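## Task

Use the probe to check three LC ports and report, by port number, whether each end face is clean, dirty or damaged. Port 1: 4th of 6 columns counting from the left, 6th of 10 blocks counting downward, 1st of 4 holes counting downward. Port 2: same column and block, 2nd hole. Port 3: 6th column, 6th block, 1st hole. The phone displays a port's image only while the probe is fully seated and motionless. Finish with the probe withdrawn. Bumping or forcing anything else may fail the job, and so does the robot toppling or ending up leaning. finished_scene's answer holds only the findings, comma-separated, e.g. answer="9clean, 8dirty".

## Robot and tools

ROBOT. A simulated Rainbow Robotics RB-Y1: a two-wheel differential base with rear casters (0.58 m wide, front edge 0.10 m ahead of the wheel axle, rear 0.57 m behind; a spin in place sweeps radius 0.58 m), a folding leg/torso, two 7-joint arms with parallel grippers, and a pan/tilt head. Each wrist carries a camera in a case that juts sideways and can strike things. Cameras: head_camera (896x504), left_wrist_camera and right_wrist_camera (644x364).

FRAMES. Base frame: origin on the floor between the drive wheels, x forward, y left, z up, metres. left_hand and right_hand are reported here as the midpoint between the finger pads; fingers point along the hand's -z, close along its x. chest is also in base frame. base_odometry is relative to where the scene began, counts only wheel rotation (slip looks like travel), heading in rad, left positive.

move. One action per call. Arguments:
- base: {x_m_s, turn_rad_s, for_s}. Velocities, not positions: forward speed in m/s (0.005 to 0.4 either sign, or 0), left turn rate in rad/s (0.02 to 1.509 either sign, or 0), duration 0.1 to 5 s. No sideways motion. Acceleration 0.4 m/s² (turn 0.5 rad/s²), so coasting adds up to 1 s (turn 3.1 s). Distance is roughly speed × for_s. If |x|+0.27|turn| exceeds 0.4, both shrink proportionally.
- joints: a dict of absolute joint targets by name, radians (grippers in metres of opening, 0 to 0.1). Torso: torso_squat_rad 0..1.2, torso_shift_rad -0.3..0.6, torso_pitch_rad -0.2..1.4 (forward bow positive), torso_yaw_rad -1.5..1.5 (lift both arms out ≥0.2 rad first). Combined torso limits: squat+shift ≤1.52; squat−shift+pitch ≤1.57; shift+0.5pitch−0.4squat ≤0.7; shift+0.3pitch−0.5squat ≤0.39. Arms per side: shoulder_pitch ±2.356 (negative swings forward/up), shoulder_roll (left 0..3.141, right −3.141..0; outward), shoulder_yaw ±2.094, elbow −2.617..0.01 (negative bends), forearm_roll ±3.141, wrist_pitch −1.57..1.919, hand_roll ±2.705. head_pan_rad ±0.523 (left positive), head_tilt_rad −0.35..1.57 (down positive).
- target: {side "left"/"right", x, y, z in metres in base frame (−3..3), quat_wxyz as printed}. An absolute hand pose, solved once into joint angles; the hand follows an arc that can bow over 0.1 m on long moves, so chain short steps. Not allowed with base or joints; an earlier running move makes it refused.
- min_time_s 0.1..8: slowest allowed duration for arm, head and torso motions.
- contact_limits: per gripper current cap in mA, 200 to 672.5 (start value 672.5), persists until changed.
- cameras: list of names, "all", or [] for none. blocking: true (default) waits until everything rests; false returns in about 0.5 s.

wait {seconds 0..10, cameras}: let time pass, get state and images. stop {cameras}: brake all running motions. zoom_image {camera, region [x0,y0,x1,y1] pixels, at most 504x504} on that camera's latest image. read_manual gives licence texts only. finished_scene {scene, answer}: ends the scene irreversibly; use "unknown" if no answer.

RESULTS. "move" reads done or the worst status. Hand status: reached (within 10 mm and 2°), short (with error), refused (with reason). joint_status/base_status per motion: moving, done, off_target (still pushing), stopped, not_followed, contact_stop, time_out, limit_stop_at_<name>, torque_fault, limit_stop_at_motor_heat. Base "(sent for a of b s)" tells how long velocity was applied. on_its_own lists uncommanded behaviour. Unplanned stops, refusals or invalid-range values block the rest of that reply's calls (unknown keys only invalidate that call). "joint command not followed" means the arm-collision check withheld it. lidar_m: 12 distances in 30° sectors, 1st ahead, counter-clockwise, seen in a plane 0.23 m up, "-" for nothing. wheel_motors_off: 1 when wheel motors are tripped (2 s). motor_effort: wheel load in %, peak in brackets; rest above ~30 suggests pushing. Joint torques, external joint torques, wrist force/torque (raw, offset up to 16 N) and motor temperatures are also printed. "pictures" lists the order of returned images.

AVOID. Arms touching each other hard (can end the scene); keep shoulder rolls about 0.5 rad outward when both reach forward. Contact torque hitting load limits (elbow 33.8, wrist joints 23.5, shoulder 65.8 N m) freezes the robot 10 s. Holding stretched poses heats motors; 80 °C brakes the arm. The base does not stop at furniture and can tip the robot if the upper body snags. Heavy load far forward or hard braking tips it forward. Seat the probe gently, hold still for the phone image, and withdraw it before finishing.

Each tool is called as name([rows], argument=value, ...), one row to a line, values as JSON.

## Session

move()

Scene clock: 0.00 s.
Joint torques (N m): no reading
External joint torques (N m): no reading
Motor temperatures (°C): left_arm=[32 32 33 32 32 36 34] | right_arm=[32 33 36 29 31 33 36]
Wrist force (N): no reading
Wrist torque (N m): no reading
Wrist force, peak (N): no reading
base_odometry: x=+0.000 y=+0.000 heading=+0.000
lidar_m: 1.07 1.59 2.08 2.07 2.31 3.58 4.38 3.15 2.55 2.55 1.31 1.47
base_status: not commanded
joint_positions: torso_squat_rad=+0.350 torso_shift_rad=+0.000 torso_pitch_rad=+0.000 torso_yaw_rad=+0.000 left_shoulder_pitch_rad=+0.015 left_shoulder_roll_rad=+0.047 left_shoulder_yaw_rad=-0.041 left_elbow_rad=-0.296 left_forearm_roll_rad=+0.016 left_wrist_pitch_rad=+0.045 left_hand_roll_rad=-0.049 left_gripper_m=+0.099 right_shoulder_pitch_rad=+0.084 right_shoulder_roll_rad=-0.393 right_shoulder_yaw_rad=+0.741 right_elbow_rad=-1.387 right_forearm_roll_rad=+1.888 right_wrist_pitch_rad=+0.806 right_hand_roll_rad=-0.747 right_gripper_m=+0.047 head_pan_rad=+0.000 head_tilt_rad=+0.400
joint_status: not commanded
wheel_motors_off: 0
motor_effort: left_wheel=+2 right_wheel=-1
chest: x=-0.2280 y=+0.0003 z=+1.2475 quat_wxyz=(+1.000, +0.000, +0.000, +0.000) (m; base frame)
left_hand: x=-0.1054 y=+0.2505 z=+0.5731 quat_wxyz=(+0.992, +0.022, -0.118, -0.037) (m; base frame)
right_hand: x=+0.1759 y=-0.1897 z=+0.9184 quat_wxyz=(+0.498, -0.506, -0.502, +0.494) (m; base frame)
pictures: head_camera, left_wrist_camera, right_wrist_camera

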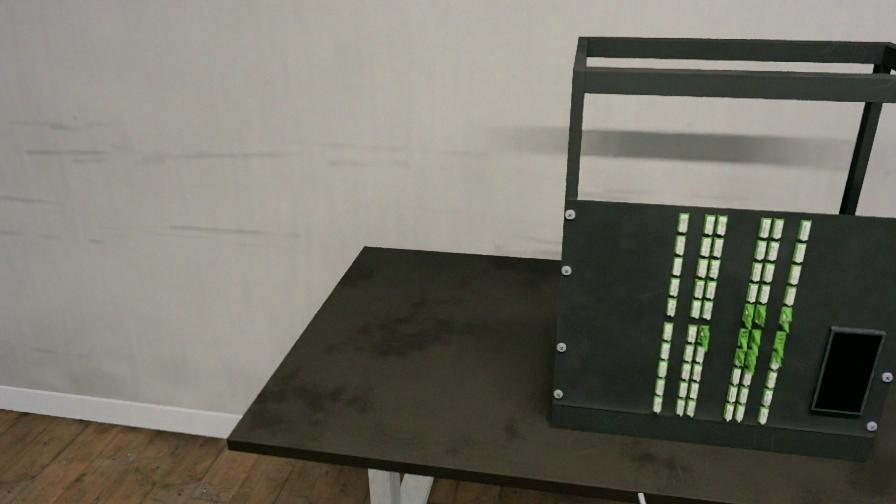

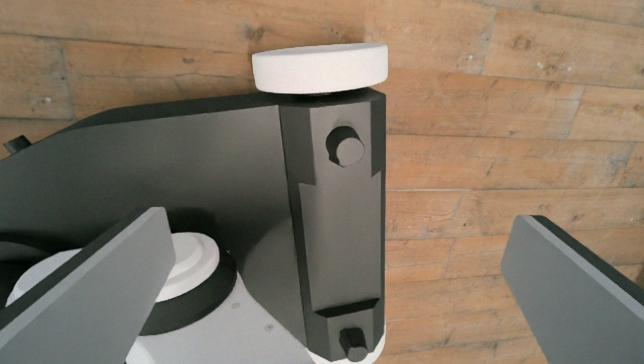

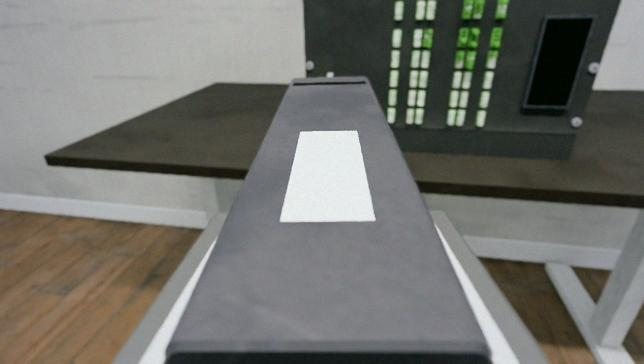

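zoom_image(camera="head_camera", region=[540, 180, 896, 480])

zoom_image(camera="right_wrist_camera", region=[140, 0, 644, 364])

Scaled by 1.416 from the camera's 896x504 image, which has a finer 1280x720 frame.

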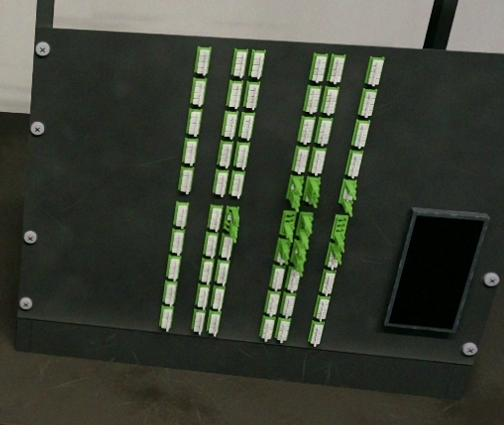

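Scaled by 1.000.

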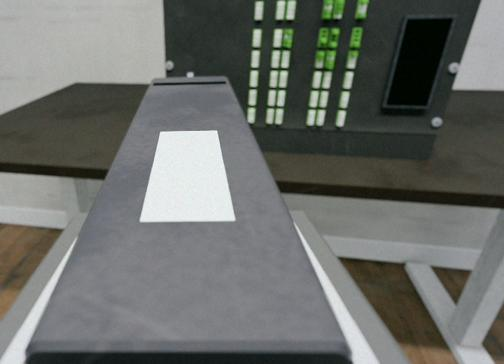

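move(joints={"head_pan_rad": -0.5, "head_tilt_rad": 0.75}, cameras=["head_camera", "right_wrist_camera"])

zoom_image(camera="head_camera", region=[200, 150, 620, 504])

Scene clock: 34.53 s.
Joint torques (N m): left_arm=[-2.62 2.16 -0.97 -1.43 -0.16 -0.91 0.29] | right_arm=[-7.56 -3.2 -2.82 -8.47 0.88 1.65 -0.03]
External joint torques (N m): left_arm=[0.17 0.85 -1.13 0.28 -0.16 -0.35 0.31] | right_arm=[-0.47 -1.03 0.3 -0.18 -0.07 0.28 -0.02]
Motor temperatures (°C): left_arm=[32 32 33 32 32 36 34] | right_arm=[32 33 36 30 31 33 36]
Wrist force (N): left_arm=[-1.4 -0.7 -6.1] | right_arm=[0.4 8.3 0.3]
Wrist torque (N m): left_arm=[0.01 -0.20 0.12] | right_arm=[-0.08 0.07 -0.01]
Wrist force, peak (N): left_arm=[-1.3 -0.9 -6.6] | right_arm=[0.4 8.7 0.3]
move: done
base_odometry: x=+0.000 y=+0.000 heading=+0.000
lidar_m: 1.07 1.60 2.08 2.07 2.30 3.58 4.38 3.15 2.57 2.55 1.31 1.47
base_status: not commanded
joint_positions: torso_squat_rad=+0.350 torso_shift_rad=+0.000 torso_pitch_rad=+0.000 torso_yaw_rad=+0.000 left_shoulder_pitch_rad=+0.015 left_shoulder_roll_rad=+0.047 left_shoulder_yaw_rad=-0.041 left_elbow_rad=-0.296 left_forearm_roll_rad=+0.016 left_wrist_pitch_rad=+0.045 left_hand_roll_rad=-0.049 left_gripper_m=+0.099 right_shoulder_pitch_rad=+0.084 right_shoulder_roll_rad=-0.393 right_shoulder_yaw_rad=+0.741 right_elbow_rad=-1.387 right_forearm_roll_rad=+1.888 right_wrist_pitch_rad=+0.805 right_hand_roll_rad=-0.747 right_gripper_m=+0.047 head_pan_rad=-0.500 head_tilt_rad=+0.750
joint_status: all done
wheel_motors_off: 0
motor_effort: left_wheel=+2(3) right_wheel=+0(1)
chest: x=-0.2280 y=+0.0003 z=+1.2475 quat_wxyz=(+1.000, +0.000, +0.000, +0.000) (m; base frame)
left_hand: x=-0.1054 y=+0.2505 z=+0.5731 quat_wxyz=(+0.992, +0.022, -0.118, -0.037) (m; base frame)
right_hand: x=+0.1759 y=-0.1897 z=+0.9184 quat_wxyz=(+0.498, -0.506, -0.502, +0.494) (m; base frame)
pictures: head_camera, right_wrist_camera

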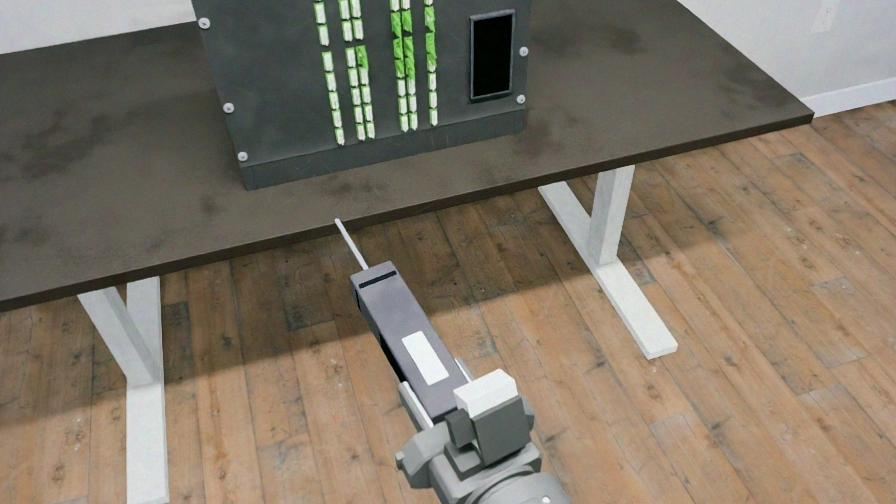

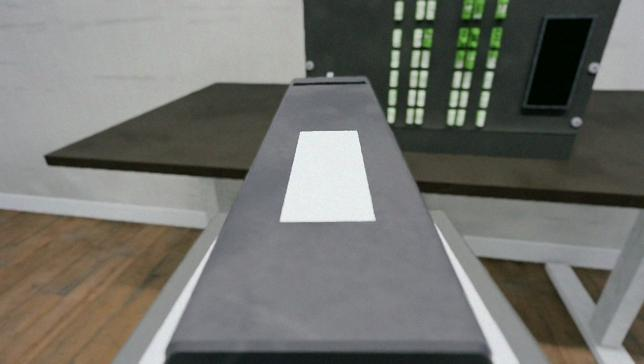

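Scaled by 1.200 from the camera's 896x504 image, which has a finer 1280x720 frame.

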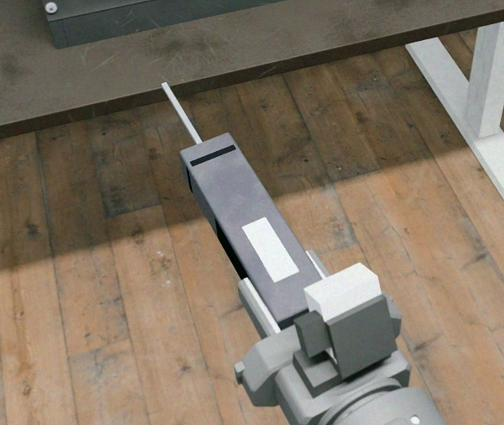

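zoom_image(camera="right_wrist_camera", region=[270, 40, 390, 110])

zoom_image(camera="head_camera", region=[300, 200, 460, 300])

zoom_image(camera="head_camera", region=[300, 0, 460, 150])

Scaled by 4.200 from the camera's 644x364 image, which has a finer 1265x715 frame.

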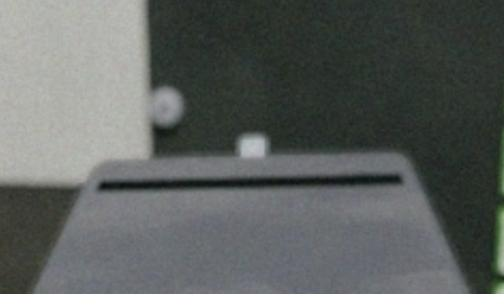

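Scaled by 3.150 from the camera's 896x504 image, which has a finer 1280x720 frame.

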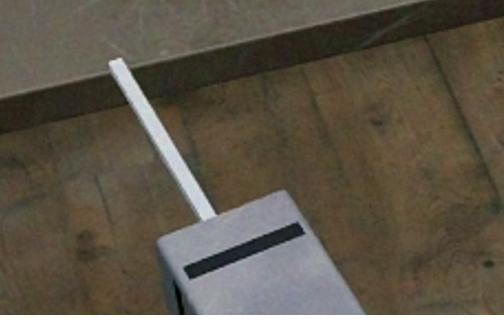

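Scaled by 3.150 from the camera's 896x504 image, which has a finer 1280x720 frame.

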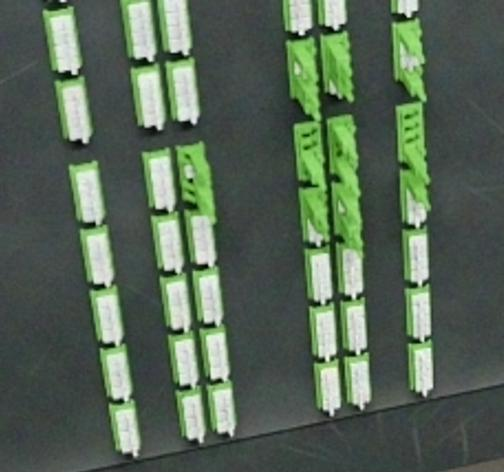

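move(base={"turn_rad_s": -0.3, "for_s": 1.5}, joints={"head_pan_rad": 0.0, "head_tilt_rad": 0.5}, cameras=["head_camera", "right_wrist_camera"])

Scene clock: 201.60 s.
Joint torques (N m): left_arm=[-2.97 2.34 -0.56 -1.57 -0.23 -1.2 0.15] | right_arm=[-7.7 -2.82 -2.61 -8.81 1.15 1.81 0.08]
External joint torques (N m): left_arm=[-0.18 1.04 -0.73 0.14 -0.23 -0.64 0.16] | right_arm=[-0.6 -0.64 0.52 -0.51 0.21 0.44 0.08]
Motor temperatures (°C): left_arm=[32 32 33 32 32 36 34] | right_arm=[31 33 35 30 30 33 36]
Wrist force (N): left_arm=[-1.2 -0.6 -6.1] | right_arm=[0.6 8.3 0.3]
Wrist torque (N m): left_arm=[-0.02 -0.21 0.11] | right_arm=[-0.08 0.07 0.00]
Wrist force, peak (N): left_arm=[-1.6 -0.7 -6.8] | right_arm=[0.5 8.6 0.6]
move: done
base_odometry: x=+0.000 y=+0.000 heading=-0.450
lidar_m: 1.45 1.08 1.65 2.09 2.09 2.38 4.00 4.37 3.00 2.55 2.55 1.32
base_status: done (sent for 1.5 of 1.5 s)
joint_positions: torso_squat_rad=+0.350 torso_shift_rad=+0.000 torso_pitch_rad=+0.000 torso_yaw_rad=+0.000 left_shoulder_pitch_rad=+0.015 left_shoulder_roll_rad=+0.047 left_shoulder_yaw_rad=-0.041 left_elbow_rad=-0.296 left_forearm_roll_rad=+0.016 left_wrist_pitch_rad=+0.045 left_hand_roll_rad=-0.049 left_gripper_m=+0.099 right_shoulder_pitch_rad=+0.084 right_shoulder_roll_rad=-0.393 right_shoulder_yaw_rad=+0.741 right_elbow_rad=-1.387 right_forearm_roll_rad=+1.888 right_wrist_pitch_rad=+0.805 right_hand_roll_rad=-0.747 right_gripper_m=+0.047 head_pan_rad=+0.000 head_tilt_rad=+0.500
joint_status: all done
wheel_motors_off: 0
motor_effort: left_wheel=+6(25) right_wheel=+2(20)
chest: x=-0.2280 y=+0.0003 z=+1.2475 quat_wxyz=(+1.000, +0.000, +0.000, +0.000) (m; base frame)
left_hand: x=-0.1054 y=+0.2505 z=+0.5731 quat_wxyz=(+0.992, +0.022, -0.118, -0.037) (m; base frame)
right_hand: x=+0.1759 y=-0.1897 z=+0.9183 quat_wxyz=(+0.498, -0.506, -0.501, +0.494) (m; base frame)
pictures: head_camera, right_wrist_camera

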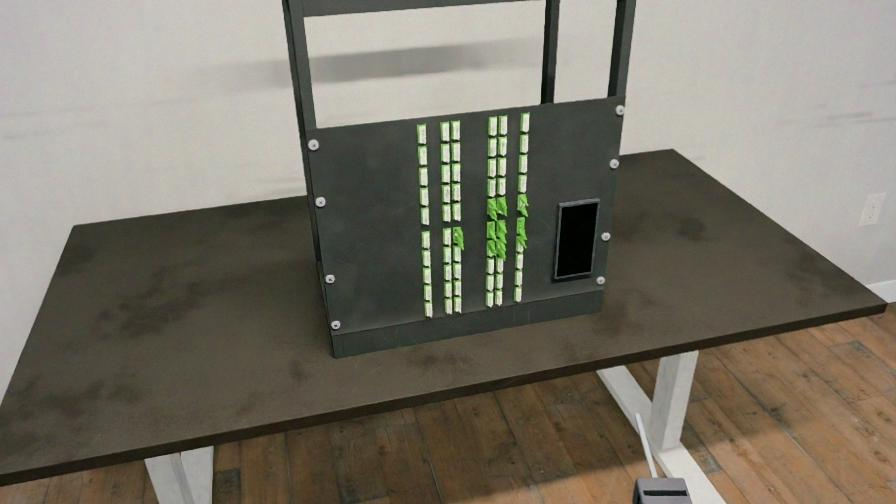

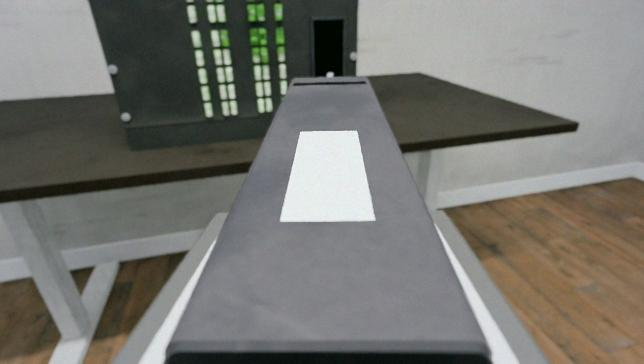

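zoom_image(camera="head_camera", region=[400, 170, 560, 270])

zoom_image(camera="head_camera", region=[560, 360, 740, 504])

Scaled by 3.150 from the camera's 896x504 image, which has a finer 1280x720 frame.

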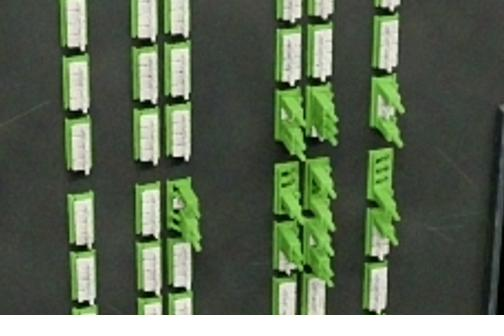

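Scaled by 2.800 from the camera's 896x504 image, which has a finer 1280x720 frame.

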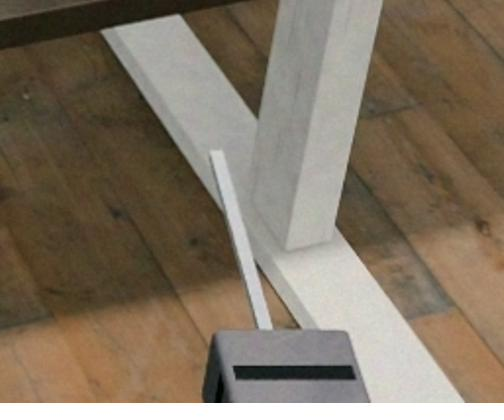

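move(base={"x_m_s": 0.2, "for_s": 1.6}, cameras=["head_camera"])

move(base={"turn_rad_s": 0.3, "for_s": 1.0}, cameras=["head_camera", "right_wrist_camera"])

Scene clock: 232.47 s.
Joint torques (N m): left_arm=[-2.65 1.98 -0.74 -1.64 -0.03 -1.02 0.18] | right_arm=[-8.25 -3.25 -2.77 -8.6 1.06 1.72 -0.15]
External joint torques (N m): left_arm=[0.13 0.66 -0.9 0.06 -0.04 -0.47 0.19] | right_arm=[-1.16 -1.07 0.35 -0.31 0.12 0.34 -0.14]
Motor temperatures (°C): left_arm=[32 32 33 32 32 36 34] | right_arm=[31 33 35 30 30 33 36]
Wrist force (N): left_arm=[-1.0 -0.5 -6.0] | right_arm=[0.4 8.5 0.5]
Wrist torque (N m): left_arm=[-0.02 -0.17 0.12] | right_arm=[-0.10 0.06 0.00]
Wrist force, peak (N): left_arm=[-1.3 -0.7 -6.8] | right_arm=[0.3 8.7 0.5]
move: done
base_odometry: x=+0.288 y=-0.139 heading=-0.450
lidar_m: 1.15 1.14 0.83 2.17 2.18 2.48 4.19 4.68 2.89 2.46 2.44 1.03
base_status: done (sent for 1.6 of 1.6 s)
joint_positions: torso_squat_rad=+0.350 torso_shift_rad=+0.000 torso_pitch_rad=+0.000 torso_yaw_rad=+0.000 left_shoulder_pitch_rad=+0.015 left_shoulder_roll_rad=+0.047 left_shoulder_yaw_rad=-0.041 left_elbow_rad=-0.296 left_forearm_roll_rad=+0.016 left_wrist_pitch_rad=+0.045 left_hand_roll_rad=-0.049 left_gripper_m=+0.099 right_shoulder_pitch_rad=+0.084 right_shoulder_roll_rad=-0.393 right_shoulder_yaw_rad=+0.741 right_elbow_rad=-1.387 right_forearm_roll_rad=+1.888 right_wrist_pitch_rad=+0.805 right_hand_roll_rad=-0.747 right_gripper_m=+0.047 head_pan_rad=+0.000 head_tilt_rad=+0.500
joint_status: not commanded
wheel_motors_off: 0
motor_effort: left_wheel=-4(29) right_wheel=+3(25)
chest: x=-0.2280 y=+0.0003 z=+1.2475 quat_wxyz=(+1.000, +0.000, +0.000, +0.000) (m; base frame)
left_hand: x=-0.1053 y=+0.2505 z=+0.5731 quat_wxyz=(+0.992, +0.022, -0.118, -0.037) (m; base frame)
right_hand: x=+0.1759 y=-0.1897 z=+0.9183 quat_wxyz=(+0.498, -0.506, -0.501, +0.494) (m; base frame)
pictures: head_camera

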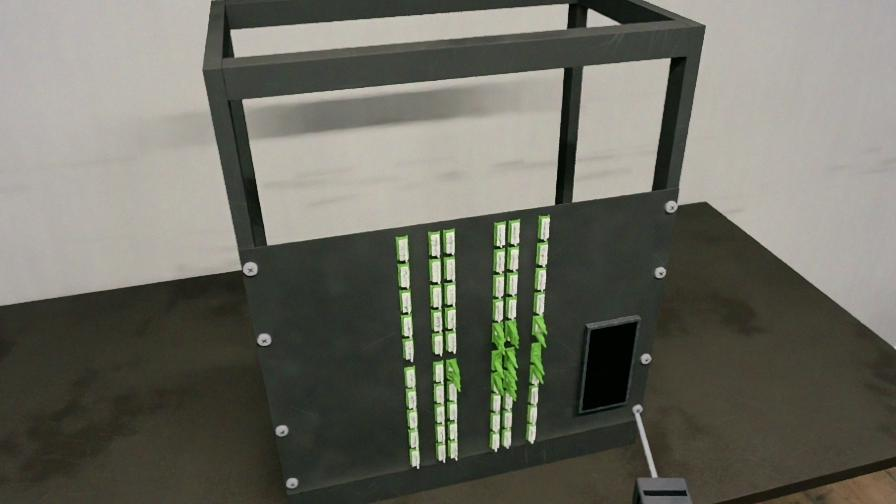

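Scene clock: 234.63 s.
Joint torques (N m): left_arm=[-2.41 2.05 -0.74 -1.49 -0.07 -1 0.18] | right_arm=[-8.27 -2.73 -2.87 -8.45 1.11 1.77 0.05]
External joint torques (N m): left_arm=[0.38 0.73 -0.9 0.22 -0.08 -0.44 0.19] | right_arm=[-1.18 -0.55 0.25 -0.15 0.16 0.4 0.06]
Motor temperatures (°C): left_arm=[32 32 33 32 32 36 34] | right_arm=[31 33 35 30 30 33 36]
Wrist force (N): left_arm=[-1.0 -0.9 -6.5] | right_arm=[0.5 8.2 0.4]
Wrist torque (N m): left_arm=[0.04 -0.13 0.12] | right_arm=[-0.08 0.07 0.00]
Wrist force, peak (N): left_arm=[-1.4 -0.8 -6.6] | right_arm=[0.2 8.6 0.8]
move: done
base_odometry: x=+0.288 y=-0.139 heading=-0.150
lidar_m: 1.14 0.83 1.65 2.18 2.27 3.13 4.68 3.45 2.55 2.45 1.03 1.07
base_status: done (sent for 1 of 1 s)
joint_positions: torso_squat_rad=+0.350 torso_shift_rad=+0.000 torso_pitch_rad=+0.000 torso_yaw_rad=+0.000 left_shoulder_pitch_rad=+0.015 left_shoulder_roll_rad=+0.047 left_shoulder_yaw_rad=-0.041 left_elbow_rad=-0.296 left_forearm_roll_rad=+0.016 left_wrist_pitch_rad=+0.045 left_hand_roll_rad=-0.049 left_gripper_m=+0.099 right_shoulder_pitch_rad=+0.084 right_shoulder_roll_rad=-0.393 right_shoulder_yaw_rad=+0.741 right_elbow_rad=-1.387 right_forearm_roll_rad=+1.888 right_wrist_pitch_rad=+0.805 right_hand_roll_rad=-0.747 right_gripper_m=+0.047 head_pan_rad=+0.000 head_tilt_rad=+0.500
joint_status: not commanded
wheel_motors_off: 0
motor_effort: left_wheel=+1(24) right_wheel=+7(22)
chest: x=-0.2279 y=+0.0003 z=+1.2475 quat_wxyz=(+1.000, +0.000, +0.000, +0.000) (m; base frame)
left_hand: x=-0.1053 y=+0.2505 z=+0.5731 quat_wxyz=(+0.992, +0.022, -0.118, -0.037) (m; base frame)
right_hand: x=+0.1759 y=-0.1897 z=+0.9182 quat_wxyz=(+0.498, -0.506, -0.501, +0.494) (m; base frame)
pictures: head_camera, right_wrist_camera

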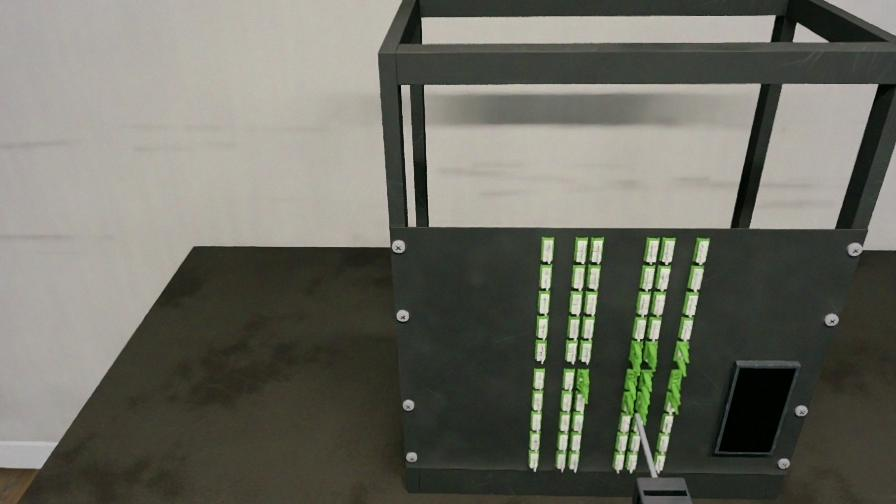

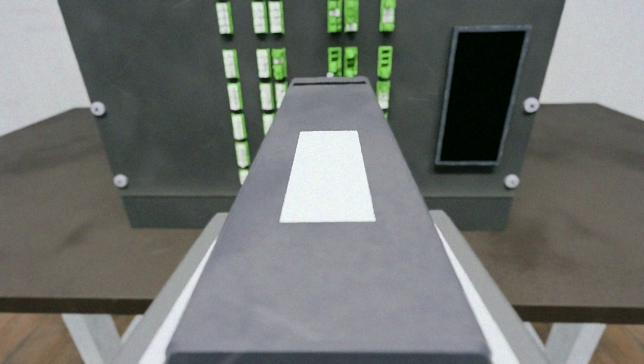

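zoom_image(camera="right_wrist_camera", region=[300, 0, 420, 120])

zoom_image(camera="head_camera", region=[590, 330, 710, 430])

Scaled by 4.200 from the camera's 644x364 image, which has a finer 1265x715 frame.

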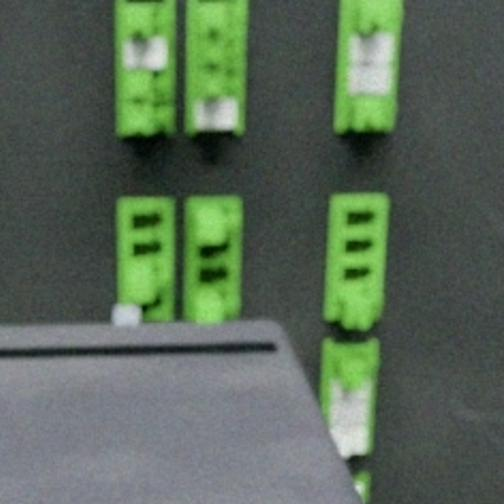

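Scaled by 4.200 from the camera's 896x504 image, which has a finer 1280x720 frame.

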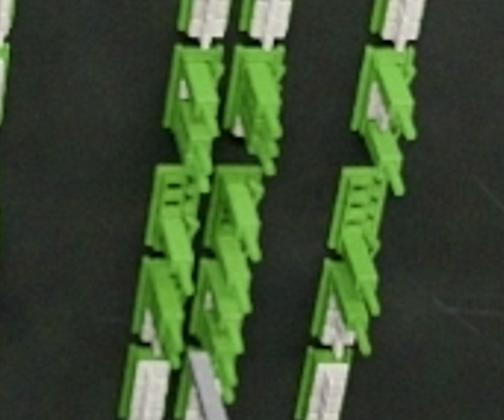

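zoom_image(camera="right_wrist_camera", region=[80, 90, 140, 150])

zoom_image(camera="right_wrist_camera", region=[100, 160, 160, 240])

zoom_image(camera="right_wrist_camera", region=[490, 160, 550, 240])

zoom_image(camera="right_wrist_camera", region=[500, 80, 560, 140])

zoom_image(camera="right_wrist_camera", region=[270, 60, 390, 180])

zoom_image(camera="right_wrist_camera", region=[150, 244, 270, 364])

zoom_image(camera="right_wrist_camera", region=[380, 244, 500, 364])

Scaled by 8.400 from the camera's 644x364 image, which has a finer 1265x715 frame.

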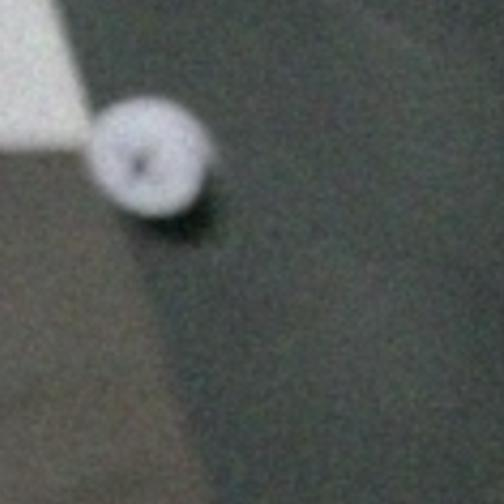

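Scaled by 6.300 from the camera's 644x364 image, which has a finer 1265x715 frame.

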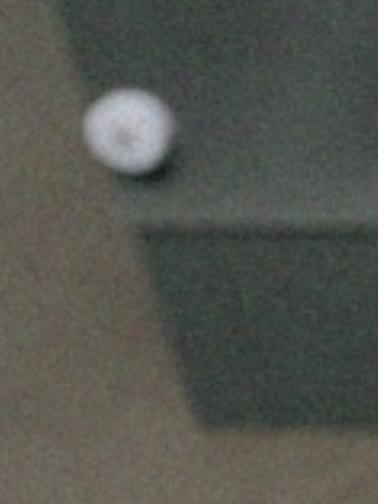

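Scaled by 6.300 from the camera's 644x364 image, which has a finer 1265x715 frame.

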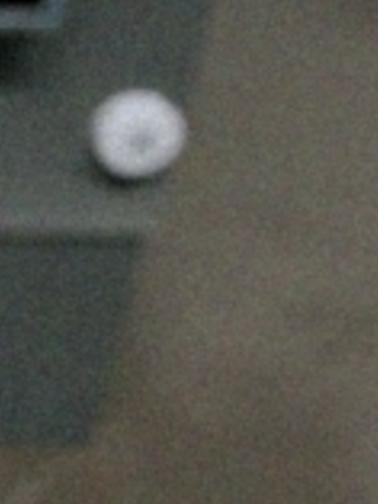

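Scaled by 8.400 from the camera's 644x364 image, which has a finer 1265x715 frame.

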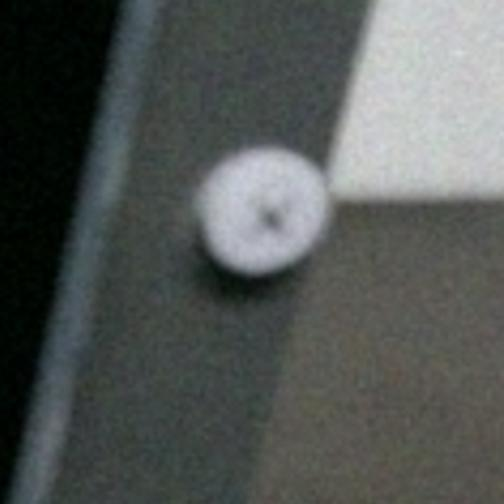

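Scaled by 4.200 from the camera's 644x364 image, which has a finer 1265x715 frame.

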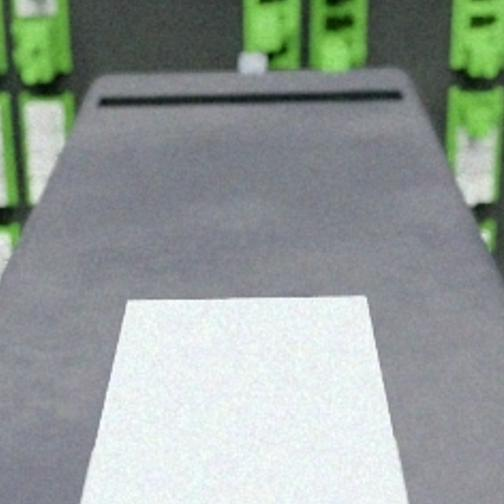

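Scaled by 4.200 from the camera's 644x364 image, which has a finer 1265x715 frame.

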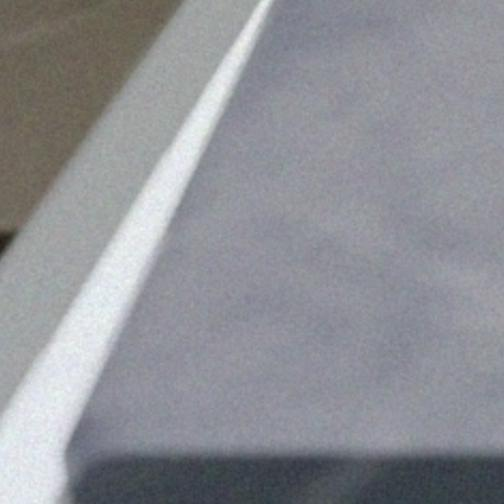

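Scaled by 4.200 from the camera's 644x364 image, which has a finer 1265x715 frame.

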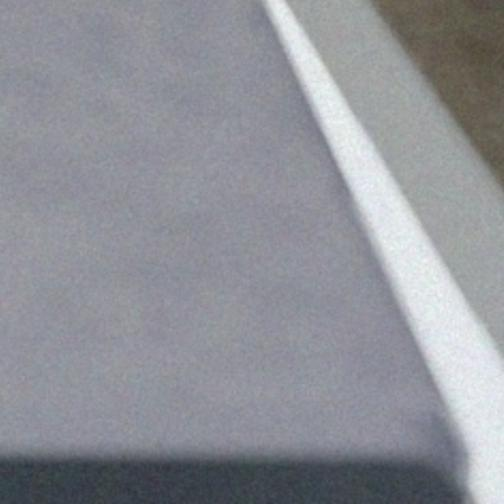

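move(target={"side": "right", "x": 0.166, "y": -0.1891, "z": 0.9456, "quat_wxyz": [0.5116, -0.5006, -0.4874, 0.4993]}, min_time_s=2, cameras=["head_camera", "right_wrist_camera"])

zoom_image(camera="right_wrist_camera", region=[290, 20, 410, 140])

zoom_image(camera="head_camera", region=[590, 330, 710, 430])

Scene clock: 419.47 s.
Joint torques (N m): left_arm=[-2.42 2.1 -0.91 -1.86 -0.19 -1.06 0.27] | right_arm=[-6.5 -4.38 -4.22 -10.11 1.09 1.02 0.31]
External joint torques (N m): left_arm=[0.37 0.78 -1.07 -0.15 -0.2 -0.5 0.28] | right_arm=[-0.6 -2.34 -1.25 -0.98 0.06 -0.02 0.31]
Motor temperatures (°C): left_arm=[32 32 33 32 32 36 34] | right_arm=[31 33 35 30 30 33 36]
Wrist force (N): left_arm=[-1.4 -0.7 -6.1] | right_arm=[0.5 8.3 0.2]
Wrist torque (N m): left_arm=[0.01 -0.20 0.12] | right_arm=[-0.07 0.06 0.00]
Wrist force, peak (N): left_arm=[-1.1 -0.8 -7.0] | right_arm=[0.5 8.7 0.4]
move: done
base_odometry: x=+0.288 y=-0.139 heading=-0.150
lidar_m: 1.14 0.83 1.66 2.18 2.27 3.13 4.68 3.44 2.55 2.46 1.02 1.07
base_status: not commanded
joint_positions: torso_squat_rad=+0.350 torso_shift_rad=+0.000 torso_pitch_rad=+0.000 torso_yaw_rad=+0.000 left_shoulder_pitch_rad=+0.015 left_shoulder_roll_rad=+0.047 left_shoulder_yaw_rad=-0.041 left_elbow_rad=-0.296 left_forearm_roll_rad=+0.016 left_wrist_pitch_rad=+0.045 left_hand_roll_rad=-0.049 left_gripper_m=+0.099 right_shoulder_pitch_rad=+0.183 right_shoulder_roll_rad=-0.412 right_shoulder_yaw_rad=+0.685 right_elbow_rad=-1.611 right_forearm_roll_rad=+1.769 right_wrist_pitch_rad=+0.716 right_hand_roll_rad=-0.540 right_gripper_m=+0.047 head_pan_rad=+0.000 head_tilt_rad=+0.500
joint_status: all done
wheel_motors_off: 0
motor_effort: left_wheel=+1(2) right_wheel=+7(7)
chest: x=-0.2279 y=+0.0003 z=+1.2475 quat_wxyz=(+1.000, +0.000, +0.000, +0.000) (m; base frame)
left_hand: x=-0.1053 y=+0.2505 z=+0.5731 quat_wxyz=(+0.992, +0.022, -0.118, -0.037) (m; base frame)
right_hand: x=+0.1659 y=-0.1886 z=+0.9459 quat_wxyz=(+0.509, -0.501, -0.491, +0.498) (m; base frame)
right_hand_status: reached (checked arc, planned for 2.0 s): 1 mm and 0.5 deg off.
pictures: head_camera, right_wrist_camera

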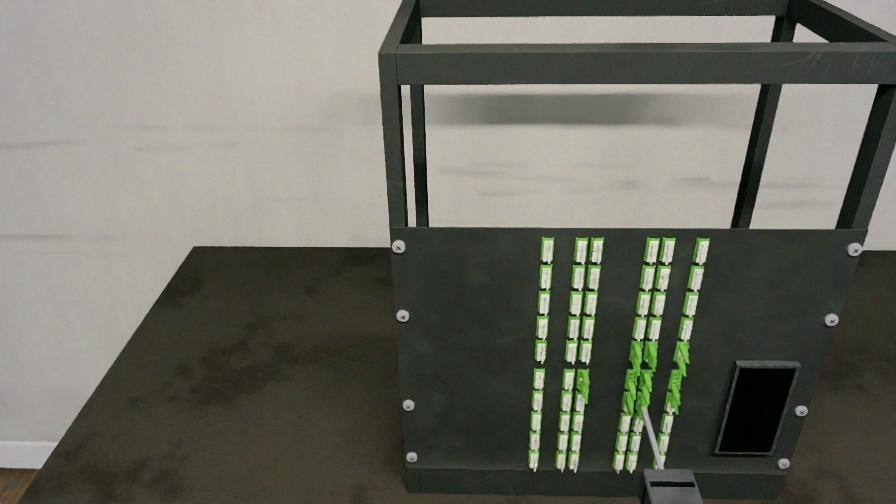

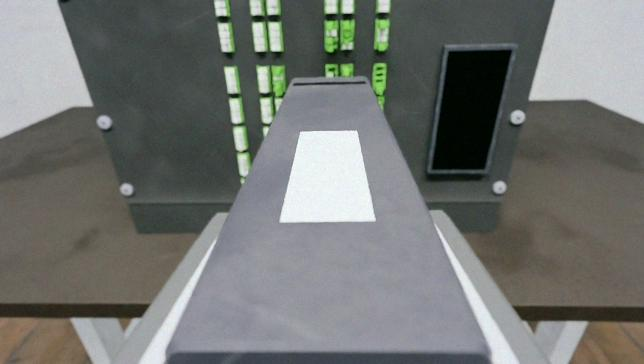

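Scaled by 4.200 from the camera's 644x364 image, which has a finer 1265x715 frame.

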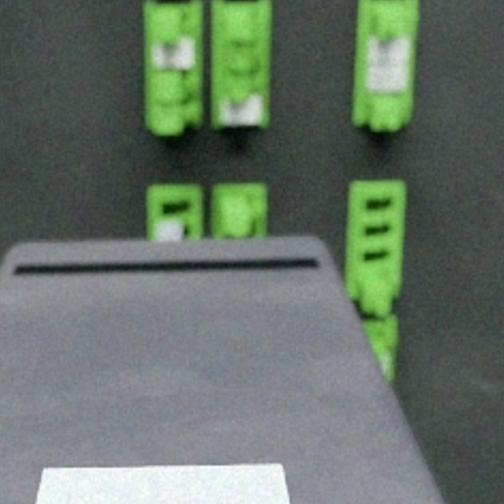

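Scaled by 4.200 from the camera's 896x504 image, which has a finer 1280x720 frame.

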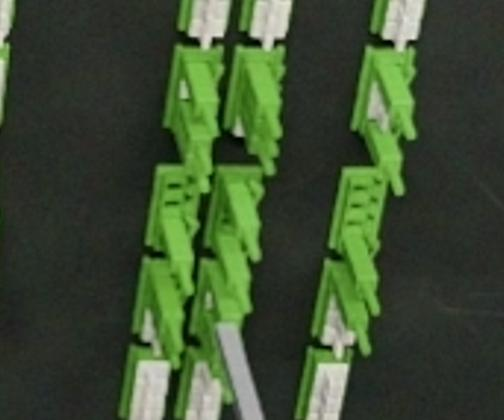

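move(target={"side": "right", "x": 0.086, "y": -0.1891, "z": 0.9456, "quat_wxyz": [0.5116, -0.5006, -0.4874, 0.4993]}, min_time_s=2, cameras=["right_wrist_camera"])

move(joints={"left_shoulder_roll_rad": 0.35, "left_elbow_rad": -1.2, "left_shoulder_pitch_rad": 0.2}, min_time_s=2, cameras=[])

Scene clock: 525.10 s.
Joint torques (N m): left_arm=[-2.46 1.91 -0.07 -1.55 -0.05 -0.96 0.46] | right_arm=[-1.51 -4.63 -1.08 -9.92 1.76 1.58 -0.28]
External joint torques (N m): left_arm=[0.33 0.6 -0.23 0.16 -0.05 -0.4 0.48] | right_arm=[-0.04 -2.14 0.74 -1 0.62 0.48 -0.27]
Motor temperatures (°C): left_arm=[32 32 33 32 32 35 34] | right_arm=[31 33 35 30 30 32 36]
Wrist force (N): left_arm=[-1.1 -0.2 -6.4] | right_arm=[0.6 8.2 0.1]
Wrist torque (N m): left_arm=[-0.06 -0.17 0.12] | right_arm=[-0.04 0.07 -0.01]
Wrist force, peak (N): left_arm=[-1.4 -0.9 -6.8] | right_arm=[0.3 8.7 0.0]
move: done
base_odometry: x=+0.288 y=-0.139 heading=-0.150
lidar_m: 1.14 0.83 1.65 2.18 2.27 3.13 4.68 3.45 2.55 2.46 1.02 1.07
base_status: not commanded
joint_positions: torso_squat_rad=+0.350 torso_shift_rad=+0.000 torso_pitch_rad=+0.000 torso_yaw_rad=+0.000 left_shoulder_pitch_rad=+0.015 left_shoulder_roll_rad=+0.047 left_shoulder_yaw_rad=-0.041 left_elbow_rad=-0.296 left_forearm_roll_rad=+0.016 left_wrist_pitch_rad=+0.045 left_hand_roll_rad=-0.049 left_gripper_m=+0.099 right_shoulder_pitch_rad=+0.389 right_shoulder_roll_rad=-0.487 right_shoulder_yaw_rad=+0.771 right_elbow_rad=-1.757 right_forearm_roll_rad=+1.880 right_wrist_pitch_rad=+0.823 right_hand_roll_rad=-0.574 right_gripper_m=+0.047 head_pan_rad=+0.000 head_tilt_rad=+0.500
joint_status: all done
wheel_motors_off: 0
motor_effort: left_wheel=+2(2) right_wheel=+7(7)
chest: x=-0.2279 y=+0.0003 z=+1.2475 quat_wxyz=(+1.000, +0.000, +0.000, +0.000) (m; base frame)
left_hand: x=-0.1053 y=+0.2505 z=+0.5731 quat_wxyz=(+0.992, +0.022, -0.118, -0.037) (m; base frame)
right_hand: x=+0.0860 y=-0.1891 z=+0.9455 quat_wxyz=(+0.512, -0.501, -0.488, +0.499) (m; base frame)
right_hand_status: reached (checked arc, planned for 2.0 s): 0 mm and 0.0 deg off.
pictures: right_wrist_camera

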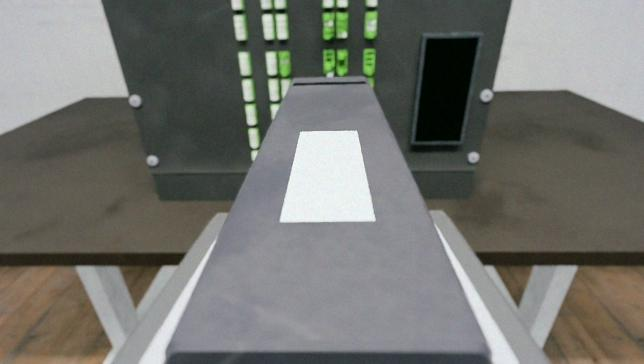

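Scene clock: 527.40 s.
Joint torques (N m): left_arm=[-5.07 7.85 2.98 -7.7 -0.15 -2 0] | right_arm=[-1.85 -4.19 -1.15 -9.89 1.8 1.62 -0.37]
External joint torques (N m): left_arm=[0.65 0.34 -0.7 -0.12 -0.17 -0.45 0.03] | right_arm=[-0.39 -1.7 0.68 -0.97 0.66 0.52 -0.37]
Motor temperatures (°C): left_arm=[32 32 33 32 32 35 34] | right_arm=[31 33 35 30 30 32 36]
Wrist force (N): left_arm=[-3.9 -2.8 -3.8] | right_arm=[0.7 8.3 0.1]
Wrist torque (N m): left_arm=[0.18 -0.32 0.14] | right_arm=[-0.05 0.10 -0.01]
Wrist force, peak (N): left_arm=[-2.0 -0.9 -6.6] | right_arm=[0.3 8.6 0.1]
move: done
base_odometry: x=+0.288 y=-0.139 heading=-0.150
lidar_m: 1.14 0.83 1.65 2.18 2.27 3.14 4.68 3.45 2.54 2.45 1.03 1.06
base_status: not commanded
joint_positions: torso_squat_rad=+0.350 torso_shift_rad=+0.000 torso_pitch_rad=+0.000 torso_yaw_rad=+0.000 left_shoulder_pitch_rad=+0.200 left_shoulder_roll_rad=+0.350 left_shoulder_yaw_rad=-0.041 left_elbow_rad=-1.200 left_forearm_roll_rad=+0.016 left_wrist_pitch_rad=+0.045 left_hand_roll_rad=-0.049 left_gripper_m=+0.099 right_shoulder_pitch_rad=+0.389 right_shoulder_roll_rad=-0.487 right_shoulder_yaw_rad=+0.771 right_elbow_rad=-1.757 right_forearm_roll_rad=+1.880 right_wrist_pitch_rad=+0.823 right_hand_roll_rad=-0.574 right_gripper_m=+0.047 head_pan_rad=+0.000 head_tilt_rad=+0.500
joint_status: all done
wheel_motors_off: 0
motor_effort: left_wheel=+2(3) right_wheel=+7(8)
chest: x=-0.2279 y=+0.0003 z=+1.2475 quat_wxyz=(+1.000, +0.000, +0.000, +0.000) (m; base frame)
left_hand: x=+0.1342 y=+0.3990 z=+0.7817 quat_wxyz=(+0.875, +0.149, -0.447, -0.110) (m; base frame)
right_hand: x=+0.0860 y=-0.1891 z=+0.9455 quat_wxyz=(+0.512, -0.501, -0.488, +0.499) (m; base frame)
pictures: none
No camera images: "cameras" was empty.

move(joints={"torso_yaw_rad": -0.3, "head_pan_rad": 0.1}, min_time_s=2, cameras=[])

move(target={"side": "right", "x": 0.086, "y": -0.1891, "z": 0.9456, "quat_wxyz": [0.5116, -0.5006, -0.4874, 0.4993]}, min_time_s=2, cameras=["head_camera", "right_wrist_camera"])

Scene clock: 553.00 s.
Joint torques (N m): left_arm=[-4.77 7.35 3.32 -7.22 0.01 -2.1 0.16] | right_arm=[-2.43 -4.83 -0.97 -9.62 1.68 1.69 -0.43]
External joint torques (N m): left_arm=[0.95 -0.15 -0.35 0.36 -0.02 -0.55 0.19] | right_arm=[-0.97 -2.33 0.85 -0.7 0.54 0.59 -0.43]
Motor temperatures (°C): left_arm=[32 32 33 32 32 36 34] | right_arm=[31 33 35 30 30 32 36]
Wrist force (N): left_arm=[-3.8 -2.0 -3.8] | right_arm=[0.5 8.2 -0.1]
Wrist torque (N m): left_arm=[0.07 -0.26 0.11] | right_arm=[-0.04 0.07 -0.01]
Wrist force, peak (N): left_arm=[-4.5 -2.9 -4.0] | right_arm=[0.8 8.6 0.0]
move: done
base_odometry: x=+0.288 y=-0.139 heading=-0.150
lidar_m: 1.15 0.83 1.65 2.18 2.28 3.13 4.69 3.44 2.54 2.45 1.02 1.06
base_status: not commanded
joint_positions: torso_squat_rad=+0.350 torso_shift_rad=+0.000 torso_pitch_rad=+0.000 torso_yaw_rad=-0.300 left_shoulder_pitch_rad=+0.200 left_shoulder_roll_rad=+0.350 left_shoulder_yaw_rad=-0.041 left_elbow_rad=-1.200 left_forearm_roll_rad=+0.016 left_wrist_pitch_rad=+0.045 left_hand_roll_rad=-0.049 left_gripper_m=+0.099 right_shoulder_pitch_rad=+0.389 right_shoulder_roll_rad=-0.487 right_shoulder_yaw_rad=+0.771 right_elbow_rad=-1.757 right_forearm_roll_rad=+1.880 right_wrist_pitch_rad=+0.823 right_hand_roll_rad=-0.574 right_gripper_m=+0.047 head_pan_rad=+0.100 head_tilt_rad=+0.500
joint_status: all done
wheel_motors_off: 0
motor_effort: left_wheel=+2(3) right_wheel=+7(8)
chest: x=-0.2279 y=+0.0003 z=+1.2475 quat_wxyz=(+0.989, +0.000, +0.000, -0.149) (m; base frame)
left_hand: x=+0.2359 y=+0.2742 z=+0.7817 quat_wxyz=(+0.849, +0.081, -0.465, -0.240) (m; base frame)
right_hand: x=+0.0161 y=-0.2734 z=+0.9455 quat_wxyz=(+0.581, -0.568, -0.407, +0.417) (m; base frame)
pictures: none
No camera images: "cameras" was empty.

Scene clock: 555.33 s.
Joint torques (N m): left_arm=[-5.18 7.37 3.25 -7.5 -0.17 -1.9 0.14] | right_arm=[-7.4 0.72 -1.75 -9.59 1.4 1.34 -0.36]
External joint torques (N m): left_arm=[0.54 -0.13 -0.43 0.08 -0.19 -0.35 0.18] | right_arm=[-2.51 1.26 0.6 -0.2 0.54 0.21 -0.36]
Motor temperatures (°C): left_arm=[32 32 33 32 32 36 34] | right_arm=[31 33 35 30 30 32 36]
Wrist force (N): left_arm=[-4.3 -2.7 -3.5] | right_arm=[0.4 8.5 -0.1]
Wrist torque (N m): left_arm=[0.15 -0.33 0.12] | right_arm=[-0.08 0.05 -0.01]
Wrist force, peak (N): left_arm=[-4.3 -3.1 -4.1] | right_arm=[0.5 8.6 0.0]
move: done
base_odometry: x=+0.288 y=-0.139 heading=-0.150
lidar_m: 1.14 0.83 1.65 2.18 2.27 3.13 4.68 3.44 2.54 2.46 1.02 1.07
base_status: not commanded
joint_positions: torso_squat_rad=+0.350 torso_shift_rad=+0.000 torso_pitch_rad=+0.000 torso_yaw_rad=-0.300 left_shoulder_pitch_rad=+0.200 left_shoulder_roll_rad=+0.350 left_shoulder_yaw_rad=-0.041 left_elbow_rad=-1.200 left_forearm_roll_rad=+0.016 left_wrist_pitch_rad=+0.045 left_hand_roll_rad=-0.049 left_gripper_m=+0.099 right_shoulder_pitch_rad=+0.173 right_shoulder_roll_rad=-0.434 right_shoulder_yaw_rad=+0.859 right_elbow_rad=-1.658 right_forearm_roll_rad=+1.896 right_wrist_pitch_rad=+0.620 right_hand_roll_rad=-0.590 right_gripper_m=+0.047 head_pan_rad=+0.100 head_tilt_rad=+0.500
joint_status: all done
wheel_motors_off: 0
motor_effort: left_wheel=+3(3) right_wheel=+7(8)
chest: x=-0.2279 y=+0.0003 z=+1.2475 quat_wxyz=(+0.989, +0.000, +0.000, -0.149) (m; base frame)
left_hand: x=+0.2359 y=+0.2742 z=+0.7817 quat_wxyz=(+0.849, +0.081, -0.465, -0.240) (m; base frame)
right_hand: x=+0.0856 y=-0.1893 z=+0.9456 quat_wxyz=(+0.512, -0.501, -0.487, +0.500) (m; base frame)
right_hand_status: reached (checked arc, planned for 2.0 s): 0 mm and 0.1 deg off.
pictures: head_camera, right_wrist_camera

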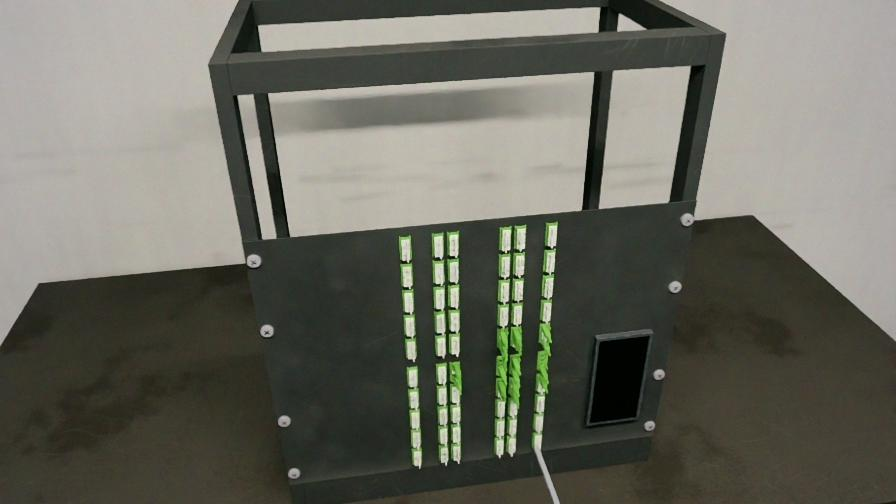

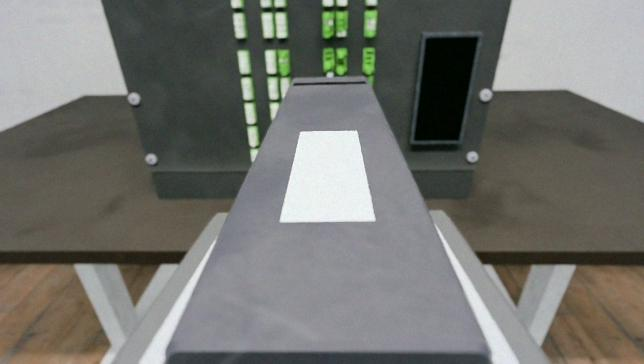

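zoom_image(camera="right_wrist_camera", region=[110, 70, 190, 190])

zoom_image(camera="right_wrist_camera", region=[440, 70, 520, 190])

zoom_image(camera="right_wrist_camera", region=[290, 0, 410, 120])

Scaled by 4.200 from the camera's 644x364 image, which has a finer 1265x715 frame.

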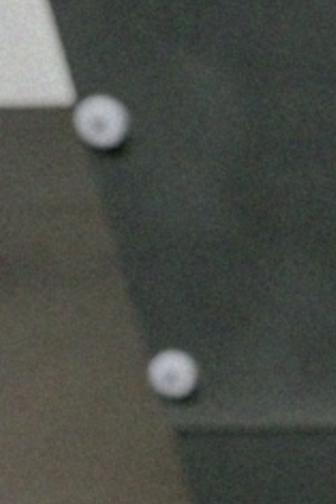

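Scaled by 4.200 from the camera's 644x364 image, which has a finer 1265x715 frame.

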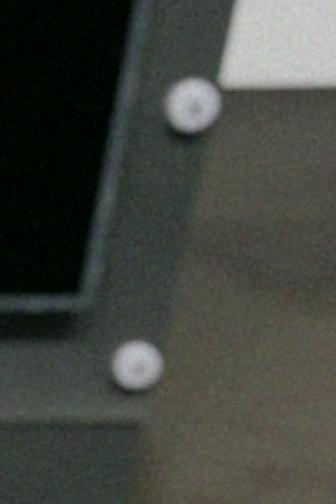

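Scaled by 4.200 from the camera's 644x364 image, which has a finer 1265x715 frame.

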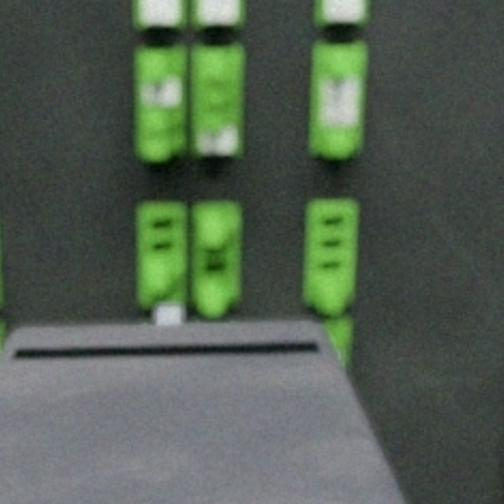

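zoom_image(camera="right_wrist_camera", region=[85, 0, 135, 50])

zoom_image(camera="right_wrist_camera", region=[130, 160, 180, 210])

zoom_image(camera="right_wrist_camera", region=[480, 0, 530, 50])

zoom_image(camera="right_wrist_camera", region=[450, 160, 500, 210])

Scaled by 10.080 from the camera's 644x364 image, which has a finer 1265x715 frame.

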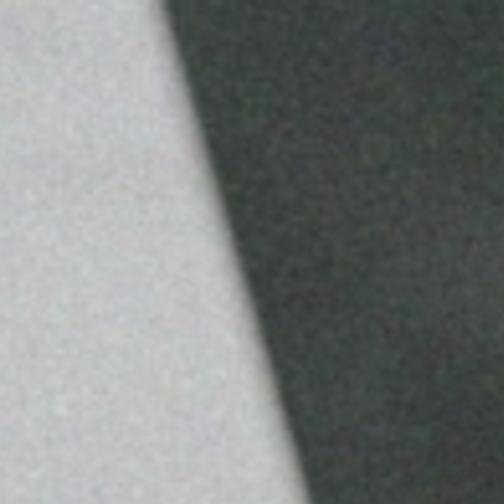

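Scaled by 10.080 from the camera's 644x364 image, which has a finer 1265x715 frame.

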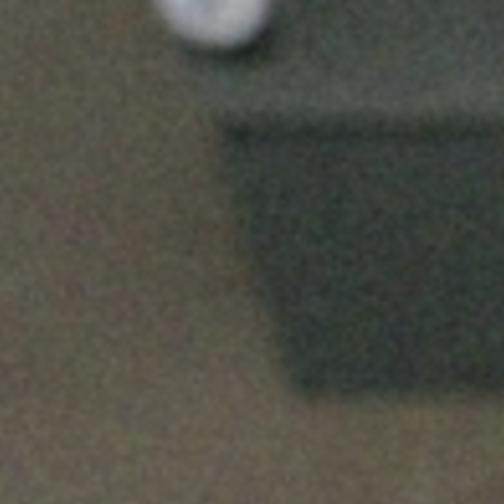

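Scaled by 10.080 from the camera's 644x364 image, which has a finer 1265x715 frame.

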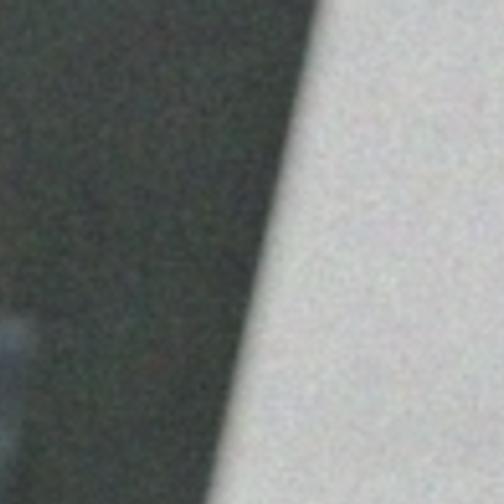

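Scaled by 10.080 from the camera's 644x364 image, which has a finer 1265x715 frame.

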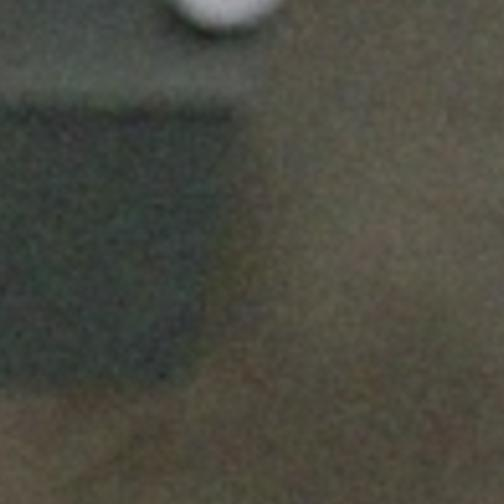

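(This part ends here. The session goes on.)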